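# Move wooden block from bench onto cart floor

## Task

Lift the wooden block from the bench and lay it flat on the cart's floor at the handle end, next to the profiles. Keep the drop flap open and keep anything already in place as it was. At the end both grippers must be empty, clear of the cart and touching nothing, and the robot must be upright, neither fallen nor tilted.

## Robot and tools

ROBOT. An RB-Y1: a two-wheeled base with two rear casters, a folding torso (leg), a head and two 7-joint arms, each ending in a parallel gripper with a wrist camera whose case juts out sideways and can strike things. The base is 0.58 m wide, reaching 0.10 m ahead of the wheel axle and 0.57 m behind it; spinning on the spot sweeps a 0.58 m radius. It cannot move sideways.

FRAMES. Everything is in metres in the base frame: origin on the floor midway between the drive wheels, x forward, y left, z up. left_hand and right_hand print the point between each gripper's pads; fingers point along the hand's -z and close along its x. Printed hand positions can drift from reality at long reach or under load. base_odometry is in the frame where the base started, heading in rad (positive = left, -3.142 to 3.142); it only counts wheel turns, so slips and bumps fool it.

move. One action per call, plus optional "cameras" (list of head_camera, left_wrist_camera, right_wrist_camera or all; omitted means all, [] means none) and "blocking" (true/omitted waits until everything is at rest; false returns in about 0.5 s while motion continues). An action is one of: "base" and/or "joints" (optionally with "min_time_s" or "contact_limits"); "target" alone or with "min_time_s"; or "contact_limits" alone. An empty move just reports state and images.
- base: one object {"x_m_s", "turn_rad_s", "for_s"}: forward speed in m/s (0.005 to 0.4 either sign, or 0), left turn rate in rad/s (0.02 to 1.509 either sign, or 0), duration 0.1 to 5 s. These are velocities, so the result is a relative displacement from where the robot stands: roughly speed times for_s, and the base ramps at 0.4 m/s² (turns 0.5 rad/s²), coasting up to 1 s (turns 3.1 s) after. If |x_m_s| + 0.27×|turn_rad_s| exceeds 0.4 both get scaled down. The base does not stop on hitting furniture.
- joints: a single dictionary of absolute joint targets by name, radians (grippers in metres of pad opening, 0 to 0.1). Ranges: torso_squat_rad 0 to 1.2 (larger lowers the chest), torso_shift_rad -0.3 to 0.6 (hips forward), torso_pitch_rad -0.2 to 1.4 (forward bow), torso_yaw_rad -1.5 to 1.5 (left positive; raise both arms sideways by at least 0.2 rad first). Combined torso limits: squat+shift <= 1.52; squat-shift+pitch <= 1.57; shift+0.5 pitch-0.4 squat <= 0.7; shift+0.3 pitch-0.5 squat <= 0.39. Left arm: shoulder_pitch -2.356 to 2.356 (negative swings forward/up), shoulder_roll 0 to 3.141 (positive outward), shoulder_yaw -2.094 to 2.094, elbow -2.617 to 0.01 (negative bends), forearm_roll -3.141 to 3.141, wrist_pitch -1.57 to 1.919, hand_roll -2.705 to 2.705. Right arm matches except shoulder_roll is -3.141 to 0 (negative outward). head_pan_rad -0.523 to 0.523 (left positive), head_tilt_rad -0.35 to 1.57 (positive looks down).
- target: absolute pose for one hand: "side" ("left"/"right"), "x","y","z" in base frame metres (-3 to 3), "quat_wxyz" in the same form the hand lines print. It is solved once to joint angles, so the hand follows an arc; split long moves. It cannot be sent while another move is running.
- min_time_s: 0.1 to 8, a floor on how long each arm/head/torso motion takes.
- contact_limits: {"left_gripper_m", "right_gripper_m"} motor current in mA, 200 to 672.5 (default 672.5), persisting until changed; lower means softer grip.
To grip, command an opening at least 0.005 m narrower than the object; "off_target" on the gripper is then normal.

Other tools: wait {seconds 0 to 10, cameras}; stop {cameras} brakes all running motions; zoom_image {camera, region [x0,y0,x1,y1] pixels, up to 504×504} enlarges the latest image; read_manual gives licence text only; finished_scene {scene: the current scene's number} ends the scene irreversibly.

RESULTS. "move" reads done or the worst status. Hand status: refused (with reason, nothing moved), reached (within 10 mm and 2°), or short (with distance). Joint words: done, moving, off_target (resting away from target, possibly still pushing), stopped, not_followed (the arm-collision check held the arm back; see "cause:"), time_out, contact_stop (torso only), limit_stop_at_<name> (built-in guard near own body), torque_fault, limit_stop_at_motor_heat. An unplanned stop or a refusal cancels the rest of that reply's calls. on_its_own lists things the robot did uncommanded. lidar_m holds 12 distances, 30° sectors counter-clockwise from straight ahead, seen at 0.23 m height. motor_effort gives wheel load in percent (bracket = peak); a resting wheel far above 30 suggests the base is pressing on something; a stalled pushing wheel cuts both wheel motors for 2 s. Wrist force/torque and external joint torques are uncalibrated estimates of outside load. wheel_motors_off is 1 while wheels are disabled.

AVOID. Arms hitting or squeezing each other (including fingers and camera cases) can end the scene; keep shoulder rolls about 0.5 rad outward when both arms reach forward. Contact torque at a joint's load limit (shoulders 65.8, elbow 33.8, wrist joints 23.5 N m; held weight counts) freezes the robot for 10 s. Motors overheat at 80 °C when holding loads or straining. Heavy loads far forward, or sudden stops after driving forward, can tip the robot; the bent leg can protrude past the base front, and the body catching under a table edge can topple it. Do not drop the block, release it while moving, slam it or push hard. Something may briefly nudge loose objects. Simulation keeps running while you compose replies.

Each tool is called after "Call:" as name(argument=value, ...), one argument or row to a line, values as JSON.

## Session

Call:
move(
  joints={"head_tilt_rad": 0.5, "head_pan_rad": 0.5},
  cameras=["head_camera"],
)

Scene clock: 1.00 s.
Joint torques (N m): left_arm=[-1.56 -0.75 0.68 -0.48 -0.13 -0.55 -0.13] | right_arm=[-3.64 -0.59 -0.77 -1.41 0.03 -0.56 0]
External joint torques (N m): left_arm=[-0.18 -0.9 0.67 0.08 -0.14 -0.13 -0.12] | right_arm=[-0.04 0.53 -0.73 0.22 -0.03 0.03 -0.02]
Motor temperatures (°C): left_arm=[30 28 31 35 34 32 37] | right_arm=[34 30 31 30 35 36 34]
Wrist force (N): left_arm=[-0.1 1.3 -7.8] | right_arm=[-2.6 0.9 -4.7]
Wrist torque (N m): left_arm=[-0.30 0.15 0.11] | right_arm=[-0.08 -0.10 -0.10]
Wrist force, peak (N): left_arm=[0.1 1.6 -7.9] | right_arm=[-2.9 0.8 -5.4]
move: done
base_odometry: x=+0.000 y=+0.000 heading=+0.000
lidar_m: 0.74 1.04 1.57 4.56 1.51 1.06 1.01 1.09 1.44 3.61 1.10 0.79
base_status: not commanded
joint_positions: torso_squat_rad=+0.350 torso_shift_rad=+0.000 torso_pitch_rad=+0.000 torso_yaw_rad=+0.000 left_shoulder_pitch_rad=+0.037 left_shoulder_roll_rad=+0.004 left_shoulder_yaw_rad=-0.043 left_elbow_rad=-0.196 left_forearm_roll_rad=-0.014 left_wrist_pitch_rad=+0.002 left_hand_roll_rad=+0.027 left_gripper_m=+0.099 right_shoulder_pitch_rad=-0.040 right_shoulder_roll_rad=-0.021 right_shoulder_yaw_rad=-0.018 right_elbow_rad=-0.235 right_forearm_roll_rad=+0.049 right_wrist_pitch_rad=-0.014 right_hand_roll_rad=+0.035 right_gripper_m=+0.099 head_pan_rad=+0.500 head_tilt_rad=+0.500
joint_status: all done
wheel_motors_off: 0
motor_effort: left_wheel=+0(1) right_wheel=+0(2)
chest: x=-0.2280 y=+0.0001 z=+1.2475 quat_wxyz=(+1.000, +0.000, +0.000, +0.000) (m; base frame)
left_hand: x=-0.1598 y=+0.2200 z=+0.5653 quat_wxyz=(+0.997, +0.000, -0.079, -0.009) (m; base frame)
right_hand: x=-0.0823 y=-0.2360 z=+0.5770 quat_wxyz=(+0.989, -0.016, -0.142, +0.041) (m; base frame)
pictures: head_camera
camera_calibration:
head_camera: T_world_to_cam=[[0.483541, -0.874771, -0.0310533, 0.143751], [-0.388647, -0.182771, -0.903077, 1.27889], [0.78431, 0.448744, -0.428354, 0.726687], [0, 0, 0, 1]] pos_world=[-0.142419, 0.0333979, 1.47068]

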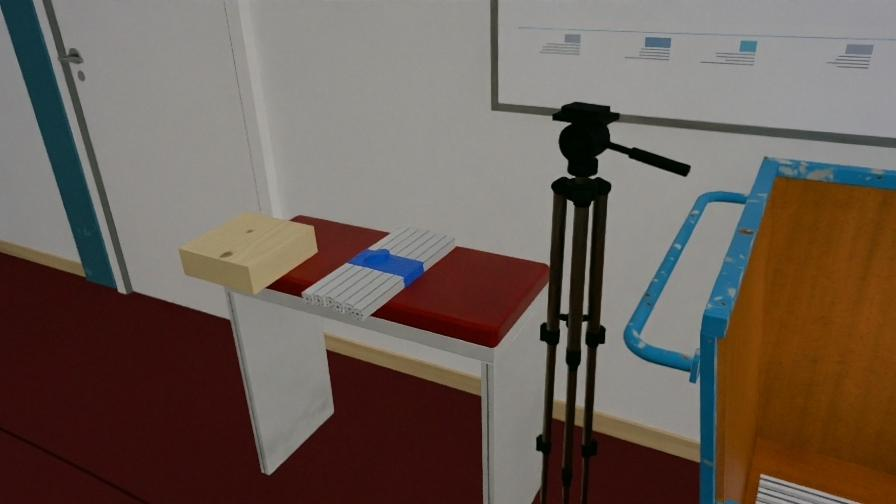

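Call:
move(
  base={"turn_rad_s": 0.8, "for_s": 1.845},
  joints={"head_pan_rad": 0.0, "head_tilt_rad": 0.2, "torso_squat_rad": 0.0, "torso_pitch_rad": 0.62},
  cameras=[],
)

Call:
move(
  base={"x_m_s": 0.4, "for_s": 2.64},
  joints={"left_shoulder_pitch_rad": -1.546, "left_shoulder_roll_rad": 1.114, "left_shoulder_yaw_rad": -1.582, "left_elbow_rad": -1.416, "left_forearm_roll_rad": 1.363, "left_wrist_pitch_rad": 0.871, "left_hand_roll_rad": 0.846, "right_shoulder_pitch_rad": -1.683, "right_shoulder_roll_rad": -0.584, "right_shoulder_yaw_rad": 1.549, "right_elbow_rad": -1.176, "right_forearm_roll_rad": -1.290, "right_wrist_pitch_rad": 1.042, "right_hand_roll_rad": -1.142},
  min_time_s=3,
  cameras=[],
)

Call:
move(
  base={"turn_rad_s": -0.8, "for_s": 1.845},
  cameras=["head_camera"],
)

Scene clock: 11.97 s.
Joint torques (N m): left_arm=[12.78 -0.78 0.87 5.73 -0.01 0.58 0.11] | right_arm=[13.27 0.05 -1.07 5.21 -0.2 0.64 -0.1]
External joint torques (N m): left_arm=[-2.02 -1.12 0.83 -0.1 0 -0.21 0.08] | right_arm=[0.52 0.76 -0.78 0.64 -0.12 0.07 -0.08]
Motor temperatures (°C): left_arm=[30 28 31 35 34 32 37] | right_arm=[34 30 31 30 35 36 34]
Wrist force (N): left_arm=[3.4 1.1 -7.5] | right_arm=[1.3 0.2 -4.6]
Wrist torque (N m): left_arm=[-0.29 0.29 0.06] | right_arm=[0.04 0.14 -0.09]
Wrist force, peak (N): left_arm=[2.4 1.7 -8.5] | right_arm=[-2.9 1.1 -5.5]
move: done
base_odometry: x=+0.000 y=+0.000 heading=+1.466
lidar_m: 4.10 1.69 1.12 1.02 1.04 1.30 2.77 1.28 0.83 0.77 1.05 1.58
base_status: done (sent for 1.83 of 1.83 s)
joint_positions: torso_squat_rad=+0.000 torso_shift_rad=+0.000 torso_pitch_rad=+0.620 torso_yaw_rad=+0.000 left_shoulder_pitch_rad=+0.037 left_shoulder_roll_rad=+0.004 left_shoulder_yaw_rad=-0.043 left_elbow_rad=-0.196 left_forearm_roll_rad=-0.014 left_wrist_pitch_rad=+0.002 left_hand_roll_rad=+0.027 left_gripper_m=+0.099 right_shoulder_pitch_rad=-0.040 right_shoulder_roll_rad=-0.021 right_shoulder_yaw_rad=-0.018 right_elbow_rad=-0.235 right_forearm_roll_rad=+0.049 right_wrist_pitch_rad=-0.014 right_hand_roll_rad=+0.035 right_gripper_m=+0.099 head_pan_rad=+0.000 head_tilt_rad=+0.200
joint_status: all done
wheel_motors_off: 0
motor_effort: left_wheel=+3(33) right_wheel=+18(51)
chest: x=-0.0482 y=+0.0001 z=+1.2323 quat_wxyz=(+0.952, +0.000, +0.305, +0.000) (m; base frame)
left_hand: x=-0.3892 y=+0.2200 z=+0.6375 quat_wxyz=(+0.973, -0.003, +0.229, -0.008) (m; base frame)
right_hand: x=-0.3193 y=-0.2360 z=+0.6020 quat_wxyz=(+0.985, -0.003, +0.166, +0.044) (m; base frame)
pictures: none
No camera images: "cameras" was empty.

Scene clock: 16.03 s.
Joint torques (N m): left_arm=[-15.06 8.46 7.74 -0.77 0.02 -0.19 0.08] | right_arm=[-21.55 -5.06 -6.15 -2.11 0.04 0.08 -0.03]
External joint torques (N m): left_arm=[1.47 -1.96 0.11 -0.37 0.03 -0.16 0.08] | right_arm=[-1.39 0.14 1.21 -0.84 -0.15 0.1 -0.03]
Motor temperatures (°C): left_arm=[30 28 31 35 34 32 37] | right_arm=[34 30 31 30 35 36 34]
Wrist force (N): left_arm=[0.5 0.4 -7.3] | right_arm=[-0.7 1.1 -5.5]
Wrist torque (N m): left_arm=[-0.21 0.13 0.10] | right_arm=[-0.09 0.02 -0.10]
Wrist force, peak (N): left_arm=[0.3 1.7 -8.6] | right_arm=[-0.9 0.0 -5.8]
move: done
base_odometry: x=+0.110 y=+1.048 heading=+1.467
lidar_m: 3.75 1.93 1.26 1.15 1.16 1.48 3.11 1.16 0.93 1.42 0.81 1.77
base_status: done (sent for 2.63 of 2.63 s)
joint_positions: torso_squat_rad=+0.000 torso_shift_rad=+0.000 torso_pitch_rad=+0.620 torso_yaw_rad=+0.000 left_shoulder_pitch_rad=-1.546 left_shoulder_roll_rad=+1.114 left_shoulder_yaw_rad=-1.582 left_elbow_rad=-1.416 left_forearm_roll_rad=+1.363 left_wrist_pitch_rad=+0.871 left_hand_roll_rad=+0.846 left_gripper_m=+0.099 right_shoulder_pitch_rad=-1.683 right_shoulder_roll_rad=-0.584 right_shoulder_yaw_rad=+1.549 right_elbow_rad=-1.176 right_forearm_roll_rad=-1.290 right_wrist_pitch_rad=+1.042 right_hand_roll_rad=-1.142 right_gripper_m=+0.099 head_pan_rad=+0.000 head_tilt_rad=+0.200
joint_status: all done
wheel_motors_off: 0
motor_effort: left_wheel=+11(48) right_wheel=-10(52)
chest: x=-0.0482 y=+0.0001 z=+1.2323 quat_wxyz=(+0.952, +0.000, +0.305, +0.000) (m; base frame)
left_hand: x=+0.3595 y=+0.2655 z=+0.8097 quat_wxyz=(+1.000, +0.010, -0.002, +0.001) (m; base frame)
right_hand: x=+0.3635 y=-0.0539 z=+0.8065 quat_wxyz=(+1.000, +0.004, -0.001, +0.000) (m; base frame)
pictures: none
No camera images: "cameras" was empty.

Scene clock: 19.83 s.
Joint torques (N m): left_arm=[-15.42 8.37 8.05 -0.8 0.07 -0.12 -0.03] | right_arm=[-21.33 -5.22 -6.86 -1.58 -0.16 -0.03 0.06]
External joint torques (N m): left_arm=[1.11 -2.06 0.42 -0.4 0.07 -0.08 -0.03] | right_arm=[-1.18 -0.02 0.51 -0.31 -0.35 -0.01 0.06]
Motor temperatures (°C): left_arm=[30 28 31 35 34 32 37] | right_arm=[34 30 31 30 35 36 34]
Wrist force (N): left_arm=[0.4 0.7 -7.4] | right_arm=[-1.2 0.7 -5.0]
Wrist torque (N m): left_arm=[-0.27 0.13 0.11] | right_arm=[-0.01 -0.07 -0.09]
Wrist force, peak (N): left_arm=[0.9 1.9 -8.4] | right_arm=[-0.9 0.8 -5.7]
move: done
base_odometry: x=+0.109 y=+1.047 heading=+0.001
lidar_m: 1.01 0.82 1.90 4.55 1.72 1.21 1.16 1.21 1.62 4.08 1.14 0.93
base_status: done (sent for 1.83 of 1.83 s)
joint_positions: torso_squat_rad=+0.000 torso_shift_rad=+0.000 torso_pitch_rad=+0.620 torso_yaw_rad=+0.000 left_shoulder_pitch_rad=-1.546 left_shoulder_roll_rad=+1.114 left_shoulder_yaw_rad=-1.582 left_elbow_rad=-1.416 left_forearm_roll_rad=+1.363 left_wrist_pitch_rad=+0.871 left_hand_roll_rad=+0.846 left_gripper_m=+0.099 right_shoulder_pitch_rad=-1.683 right_shoulder_roll_rad=-0.584 right_shoulder_yaw_rad=+1.549 right_elbow_rad=-1.176 right_forearm_roll_rad=-1.290 right_wrist_pitch_rad=+1.042 right_hand_roll_rad=-1.142 right_gripper_m=+0.099 head_pan_rad=+0.000 head_tilt_rad=+0.200
joint_status: not commanded
wheel_motors_off: 0
motor_effort: left_wheel=+19(37) right_wheel=-2(39)
chest: x=-0.0482 y=+0.0001 z=+1.2323 quat_wxyz=(+0.952, +0.000, +0.305, +0.000) (m; base frame)
left_hand: x=+0.3594 y=+0.2656 z=+0.8097 quat_wxyz=(+1.000, +0.010, -0.002, +0.001) (m; base frame)
right_hand: x=+0.3635 y=-0.0539 z=+0.8065 quat_wxyz=(+1.000, +0.004, -0.001, +0.000) (m; base frame)
pictures: head_camera
camera_calibration:
head_camera: T_world_to_cam=[[-0.0050594, -0.999504, -0.031081, 0.0425124], [-0.690948, 0.0259628, -0.722438, 1.10968], [0.722887, 0.0178203, -0.690736, 0.837928], [0, 0, 0, 1]] pos_world=[0.161217, -0.00125112, 1.38178]

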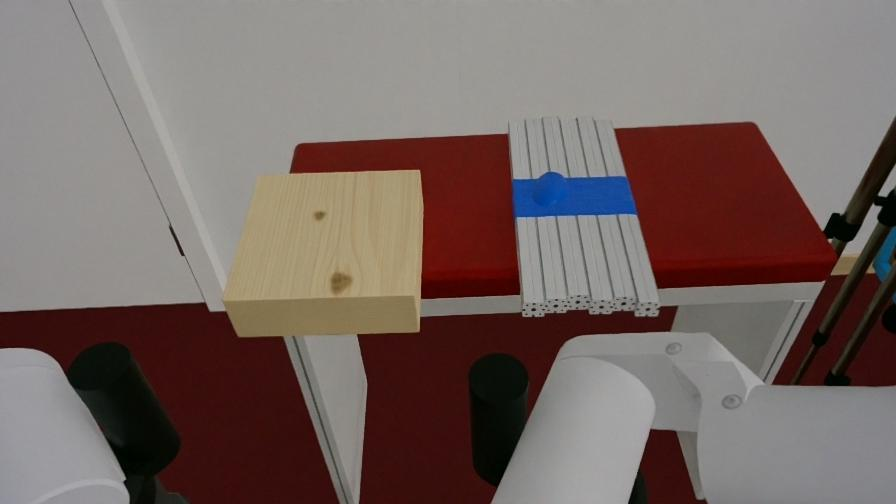

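Call:
move(
  base={"turn_rad_s": 0.3, "for_s": 0.667},
  cameras=[],
)

Call:
move(
  base={"x_m_s": 0.3, "for_s": 0.833},
  cameras=[],
)

Call:
move(
  base={"turn_rad_s": -0.28, "for_s": 0.64},
  cameras=["head_camera"],
)

Scene clock: 25.50 s.
Joint torques (N m): left_arm=[-15.5 8.5 8.32 -0.94 0.04 -0.17 0.15] | right_arm=[-21.34 -5.09 -6.26 -1.85 0.1 0.03 -0.12]
External joint torques (N m): left_arm=[1.03 -1.92 0.7 -0.55 0.05 -0.13 0.15] | right_arm=[-1.18 0.11 1.1 -0.59 -0.09 0.05 -0.12]
Motor temperatures (°C): left_arm=[31 28 31 35 34 32 37] | right_arm=[34 30 31 30 35 36 34]
Wrist force (N): left_arm=[0.7 1.8 -8.5] | right_arm=[-0.5 0.9 -5.4]
Wrist torque (N m): left_arm=[-0.35 0.18 0.10] | right_arm=[-0.05 0.04 -0.10]
Wrist force, peak (N): left_arm=[0.7 1.8 -8.5] | right_arm=[-1.3 0.7 -5.6]
move: done
base_odometry: x=+0.110 y=+1.048 heading=+0.200
lidar_m: 0.82 1.51 2.45 2.80 1.44 1.17 1.16 1.30 2.04 1.50 1.07 0.92
base_status: done (sent for 0.67 of 0.67 s)
joint_positions: torso_squat_rad=+0.000 torso_shift_rad=+0.000 torso_pitch_rad=+0.620 torso_yaw_rad=+0.000 left_shoulder_pitch_rad=-1.546 left_shoulder_roll_rad=+1.114 left_shoulder_yaw_rad=-1.582 left_elbow_rad=-1.416 left_forearm_roll_rad=+1.363 left_wrist_pitch_rad=+0.871 left_hand_roll_rad=+0.846 left_gripper_m=+0.099 right_shoulder_pitch_rad=-1.683 right_shoulder_roll_rad=-0.584 right_shoulder_yaw_rad=+1.549 right_elbow_rad=-1.176 right_forearm_roll_rad=-1.290 right_wrist_pitch_rad=+1.042 right_hand_roll_rad=-1.142 right_gripper_m=+0.099 head_pan_rad=+0.000 head_tilt_rad=+0.200
joint_status: not commanded
wheel_motors_off: 0
motor_effort: left_wheel=-15(33) right_wheel=+2(15)
chest: x=-0.0482 y=+0.0001 z=+1.2323 quat_wxyz=(+0.952, +0.000, +0.305, +0.000) (m; base frame)
left_hand: x=+0.3594 y=+0.2656 z=+0.8097 quat_wxyz=(+1.000, +0.010, -0.002, +0.001) (m; base frame)
right_hand: x=+0.3635 y=-0.0539 z=+0.8065 quat_wxyz=(+1.000, +0.004, -0.001, +0.000) (m; base frame)
pictures: none
No camera images: "cameras" was empty.

Scene clock: 27.47 s.
Joint torques (N m): left_arm=[-15.34 8.63 8.37 -0.56 0.05 -0.12 0.1] | right_arm=[-21.21 -5.31 -6.51 -1.39 -0.01 -0.03 0]
External joint torques (N m): left_arm=[1.18 -1.79 0.74 -0.16 0.06 -0.08 0.1] | right_arm=[-1.06 -0.11 0.86 -0.12 -0.2 -0.01 0]
Motor temperatures (°C): left_arm=[31 28 31 35 34 32 37] | right_arm=[34 30 31 30 35 36 34]
Wrist force (N): left_arm=[0.3 1.4 -8.0] | right_arm=[-1.0 0.6 -4.9]
Wrist torque (N m): left_arm=[-0.33 0.11 0.06] | right_arm=[-0.06 -0.04 -0.12]
Wrist force, peak (N): left_arm=[1.6 1.6 -8.2] | right_arm=[-0.7 0.9 -5.7]
move: done
base_odometry: x=+0.355 y=+1.097 heading=+0.199
lidar_m: 0.57 1.26 1.94 3.45 1.73 1.42 1.40 1.58 2.45 1.08 0.75 0.90
base_status: done (sent for 0.83 of 0.83 s)
joint_positions: torso_squat_rad=+0.000 torso_shift_rad=+0.000 torso_pitch_rad=+0.620 torso_yaw_rad=+0.000 left_shoulder_pitch_rad=-1.546 left_shoulder_roll_rad=+1.114 left_shoulder_yaw_rad=-1.582 left_elbow_rad=-1.416 left_forearm_roll_rad=+1.363 left_wrist_pitch_rad=+0.871 left_hand_roll_rad=+0.846 left_gripper_m=+0.099 right_shoulder_pitch_rad=-1.683 right_shoulder_roll_rad=-0.584 right_shoulder_yaw_rad=+1.549 right_elbow_rad=-1.176 right_forearm_roll_rad=-1.290 right_wrist_pitch_rad=+1.042 right_hand_roll_rad=-1.142 right_gripper_m=+0.099 head_pan_rad=+0.000 head_tilt_rad=+0.200
joint_status: not commanded
wheel_motors_off: 0
motor_effort: left_wheel=-17(33) right_wheel=+18(51)
chest: x=-0.0482 y=+0.0001 z=+1.2323 quat_wxyz=(+0.952, +0.000, +0.305, +0.000) (m; base frame)
left_hand: x=+0.3594 y=+0.2655 z=+0.8096 quat_wxyz=(+1.000, +0.010, -0.002, +0.001) (m; base frame)
right_hand: x=+0.3635 y=-0.0539 z=+0.8065 quat_wxyz=(+1.000, +0.004, -0.001, +0.000) (m; base frame)
pictures: none
No camera images: "cameras" was empty.

Scene clock: 29.00 s.
Joint torques (N m): left_arm=[-15.33 8.59 8.32 -0.52 -0.05 -0.21 0.08] | right_arm=[-21.14 -5.29 -6.42 -1.5 -0.07 -0.05 0.04]
External joint torques (N m): left_arm=[1.19 -1.83 0.69 -0.12 -0.05 -0.17 0.08] | right_arm=[-0.99 -0.09 0.95 -0.23 -0.26 -0.03 0.04]
Motor temperatures (°C): left_arm=[31 28 31 35 34 32 37] | right_arm=[34 30 31 30 35 36 34]
Wrist force (N): left_arm=[0.6 0.7 -7.6] | right_arm=[-0.9 1.1 -5.0]
Wrist torque (N m): left_arm=[-0.25 0.16 0.07] | right_arm=[-0.08 -0.01 -0.11]
Wrist force, peak (N): left_arm=[0.7 1.1 -8.6] | right_arm=[-1.2 0.6 -5.7]
move: done
base_odometry: x=+0.355 y=+1.097 heading=+0.022
lidar_m: 0.76 0.57 1.60 4.35 2.02 1.46 1.40 1.48 2.01 1.53 0.90 0.75
base_status: done (sent for 0.63 of 0.63 s)
joint_positions: torso_squat_rad=+0.000 torso_shift_rad=+0.000 torso_pitch_rad=+0.620 torso_yaw_rad=+0.000 left_shoulder_pitch_rad=-1.546 left_shoulder_roll_rad=+1.114 left_shoulder_yaw_rad=-1.582 left_elbow_rad=-1.416 left_forearm_roll_rad=+1.363 left_wrist_pitch_rad=+0.871 left_hand_roll_rad=+0.846 left_gripper_m=+0.099 right_shoulder_pitch_rad=-1.683 right_shoulder_roll_rad=-0.584 right_shoulder_yaw_rad=+1.549 right_elbow_rad=-1.176 right_forearm_roll_rad=-1.290 right_wrist_pitch_rad=+1.042 right_hand_roll_rad=-1.142 right_gripper_m=+0.099 head_pan_rad=+0.000 head_tilt_rad=+0.200
joint_status: not commanded
wheel_motors_off: 0
motor_effort: left_wheel=-2(31) right_wheel=-15(38)
chest: x=-0.0482 y=+0.0001 z=+1.2323 quat_wxyz=(+0.952, +0.000, +0.305, +0.000) (m; base frame)
left_hand: x=+0.3594 y=+0.2656 z=+0.8096 quat_wxyz=(+1.000, +0.010, -0.002, +0.001) (m; base frame)
right_hand: x=+0.3635 y=-0.0539 z=+0.8065 quat_wxyz=(+1.000, +0.004, -0.001, +0.000) (m; base frame)
pictures: head_camera
camera_calibration:
head_camera: T_world_to_cam=[[-0.0050594, -0.999504, -0.031081, 0.0425129], [-0.690948, 0.0259628, -0.722438, 1.10975], [0.722887, 0.0178203, -0.690736, 0.837856], [0, 0, 0, 1]] pos_world=[0.161317, -0.00125112, 1.38178]

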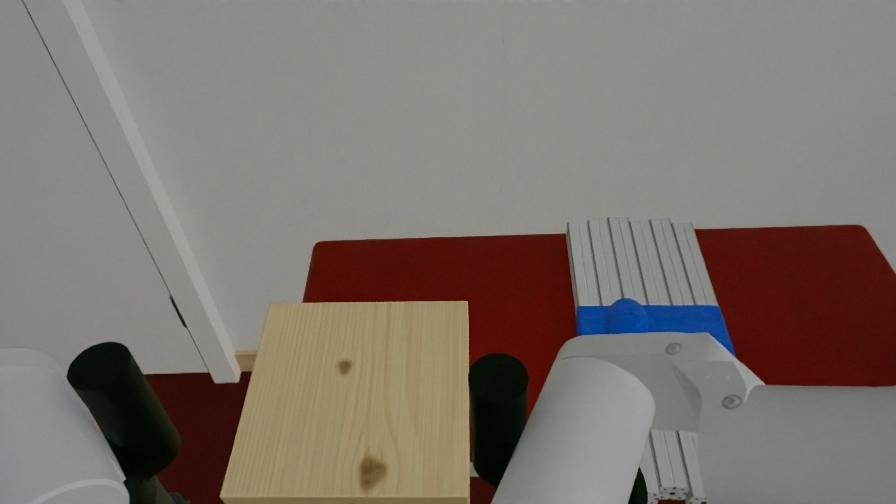

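Call:
move(
  base={"x_m_s": 0.2, "for_s": 0.95},
  cameras=["left_wrist_camera", "right_wrist_camera"],
)

Call:
move(
  joints={"torso_squat_rad": 0.21},
  cameras=[],
)

Call:
move(
  target={"side": "right", "x": 0.36, "y": -0.025, "z": 0.791, "quat_wxyz": [1, 0, 0, 0]},
  min_time_s=0.8,
  cameras=["right_wrist_camera"],
)

Call:
move(
  target={"side": "left", "x": 0.36, "y": 0.239, "z": 0.791, "quat_wxyz": [1, 0, 0, 0]},
  min_time_s=0.8,
  cameras=["left_wrist_camera"],
)

Scene clock: 36.57 s.
Joint torques (N m): left_arm=[-15.39 8.74 8.48 -0.67 0.01 -0.25 0.21] | right_arm=[-20.97 -5.23 -6.34 -1.29 0.03 -0.11 -0.02]
External joint torques (N m): left_arm=[1.14 -1.69 0.86 -0.28 0.01 -0.21 0.21] | right_arm=[-0.82 -0.03 1.02 -0.02 -0.16 -0.09 -0.02]
Motor temperatures (°C): left_arm=[31 28 31 35 34 32 37] | right_arm=[34 30 31 30 35 36 34]
Wrist force (N): left_arm=[1.0 1.0 -7.9] | right_arm=[-1.0 0.8 -5.1]
Wrist torque (N m): left_arm=[-0.28 0.21 0.06] | right_arm=[-0.04 -0.04 -0.10]
Wrist force, peak (N): left_arm=[1.4 1.3 -8.2] | right_arm=[-1.6 0.7 -5.7]
move: done
base_odometry: x=+0.548 y=+1.101 heading=+0.022
lidar_m: 0.96 0.39 1.34 3.61 2.31 1.67 1.60 1.67 2.27 1.02 0.62 0.72
base_status: done (sent for 0.97 of 0.97 s)
joint_positions: torso_squat_rad=+0.000 torso_shift_rad=+0.000 torso_pitch_rad=+0.620 torso_yaw_rad=+0.000 left_shoulder_pitch_rad=-1.546 left_shoulder_roll_rad=+1.114 left_shoulder_yaw_rad=-1.582 left_elbow_rad=-1.416 left_forearm_roll_rad=+1.363 left_wrist_pitch_rad=+0.871 left_hand_roll_rad=+0.846 left_gripper_m=+0.099 right_shoulder_pitch_rad=-1.683 right_shoulder_roll_rad=-0.584 right_shoulder_yaw_rad=+1.549 right_elbow_rad=-1.176 right_forearm_roll_rad=-1.290 right_wrist_pitch_rad=+1.042 right_hand_roll_rad=-1.142 right_gripper_m=+0.099 head_pan_rad=+0.000 head_tilt_rad=+0.200
joint_status: not commanded
wheel_motors_off: 0
motor_effort: left_wheel=-4(42) right_wheel=+2(34)
chest: x=-0.0482 y=+0.0001 z=+1.2323 quat_wxyz=(+0.952, +0.000, +0.305, +0.000) (m; base frame)
left_hand: x=+0.3594 y=+0.2655 z=+0.8096 quat_wxyz=(+1.000, +0.010, -0.002, +0.001) (m; base frame)
right_hand: x=+0.3635 y=-0.0539 z=+0.8065 quat_wxyz=(+1.000, +0.004, -0.001, +0.000) (m; base frame)
pictures: left_wrist_camera, right_wrist_camera
camera_calibration:
left_wrist_camera: T_world_to_cam=[[0.999584, 0.0283619, -0.0051486, -0.363216], [0.0277222, -0.896925, 0.441313, -0.100055], [0.00789857, -0.441272, -0.897338, 0.913294], [0, 0, 0, 1]] pos_world=[0.358625, 0.323571, 0.861819]
right_wrist_camera: T_world_to_cam=[[-0.999161, -0.0285024, -0.0294204, 0.384151], [-0.0395611, 0.857713, 0.512604, -0.325723], [0.0106238, 0.513338, -0.858121, 0.788049], [0, 0, 0, 1]] pos_world=[0.36257, -0.11421, 0.85451]

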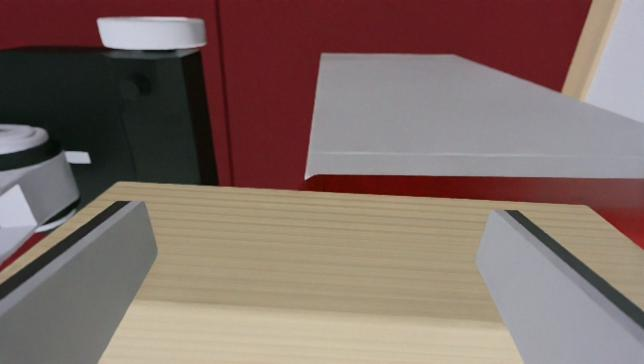

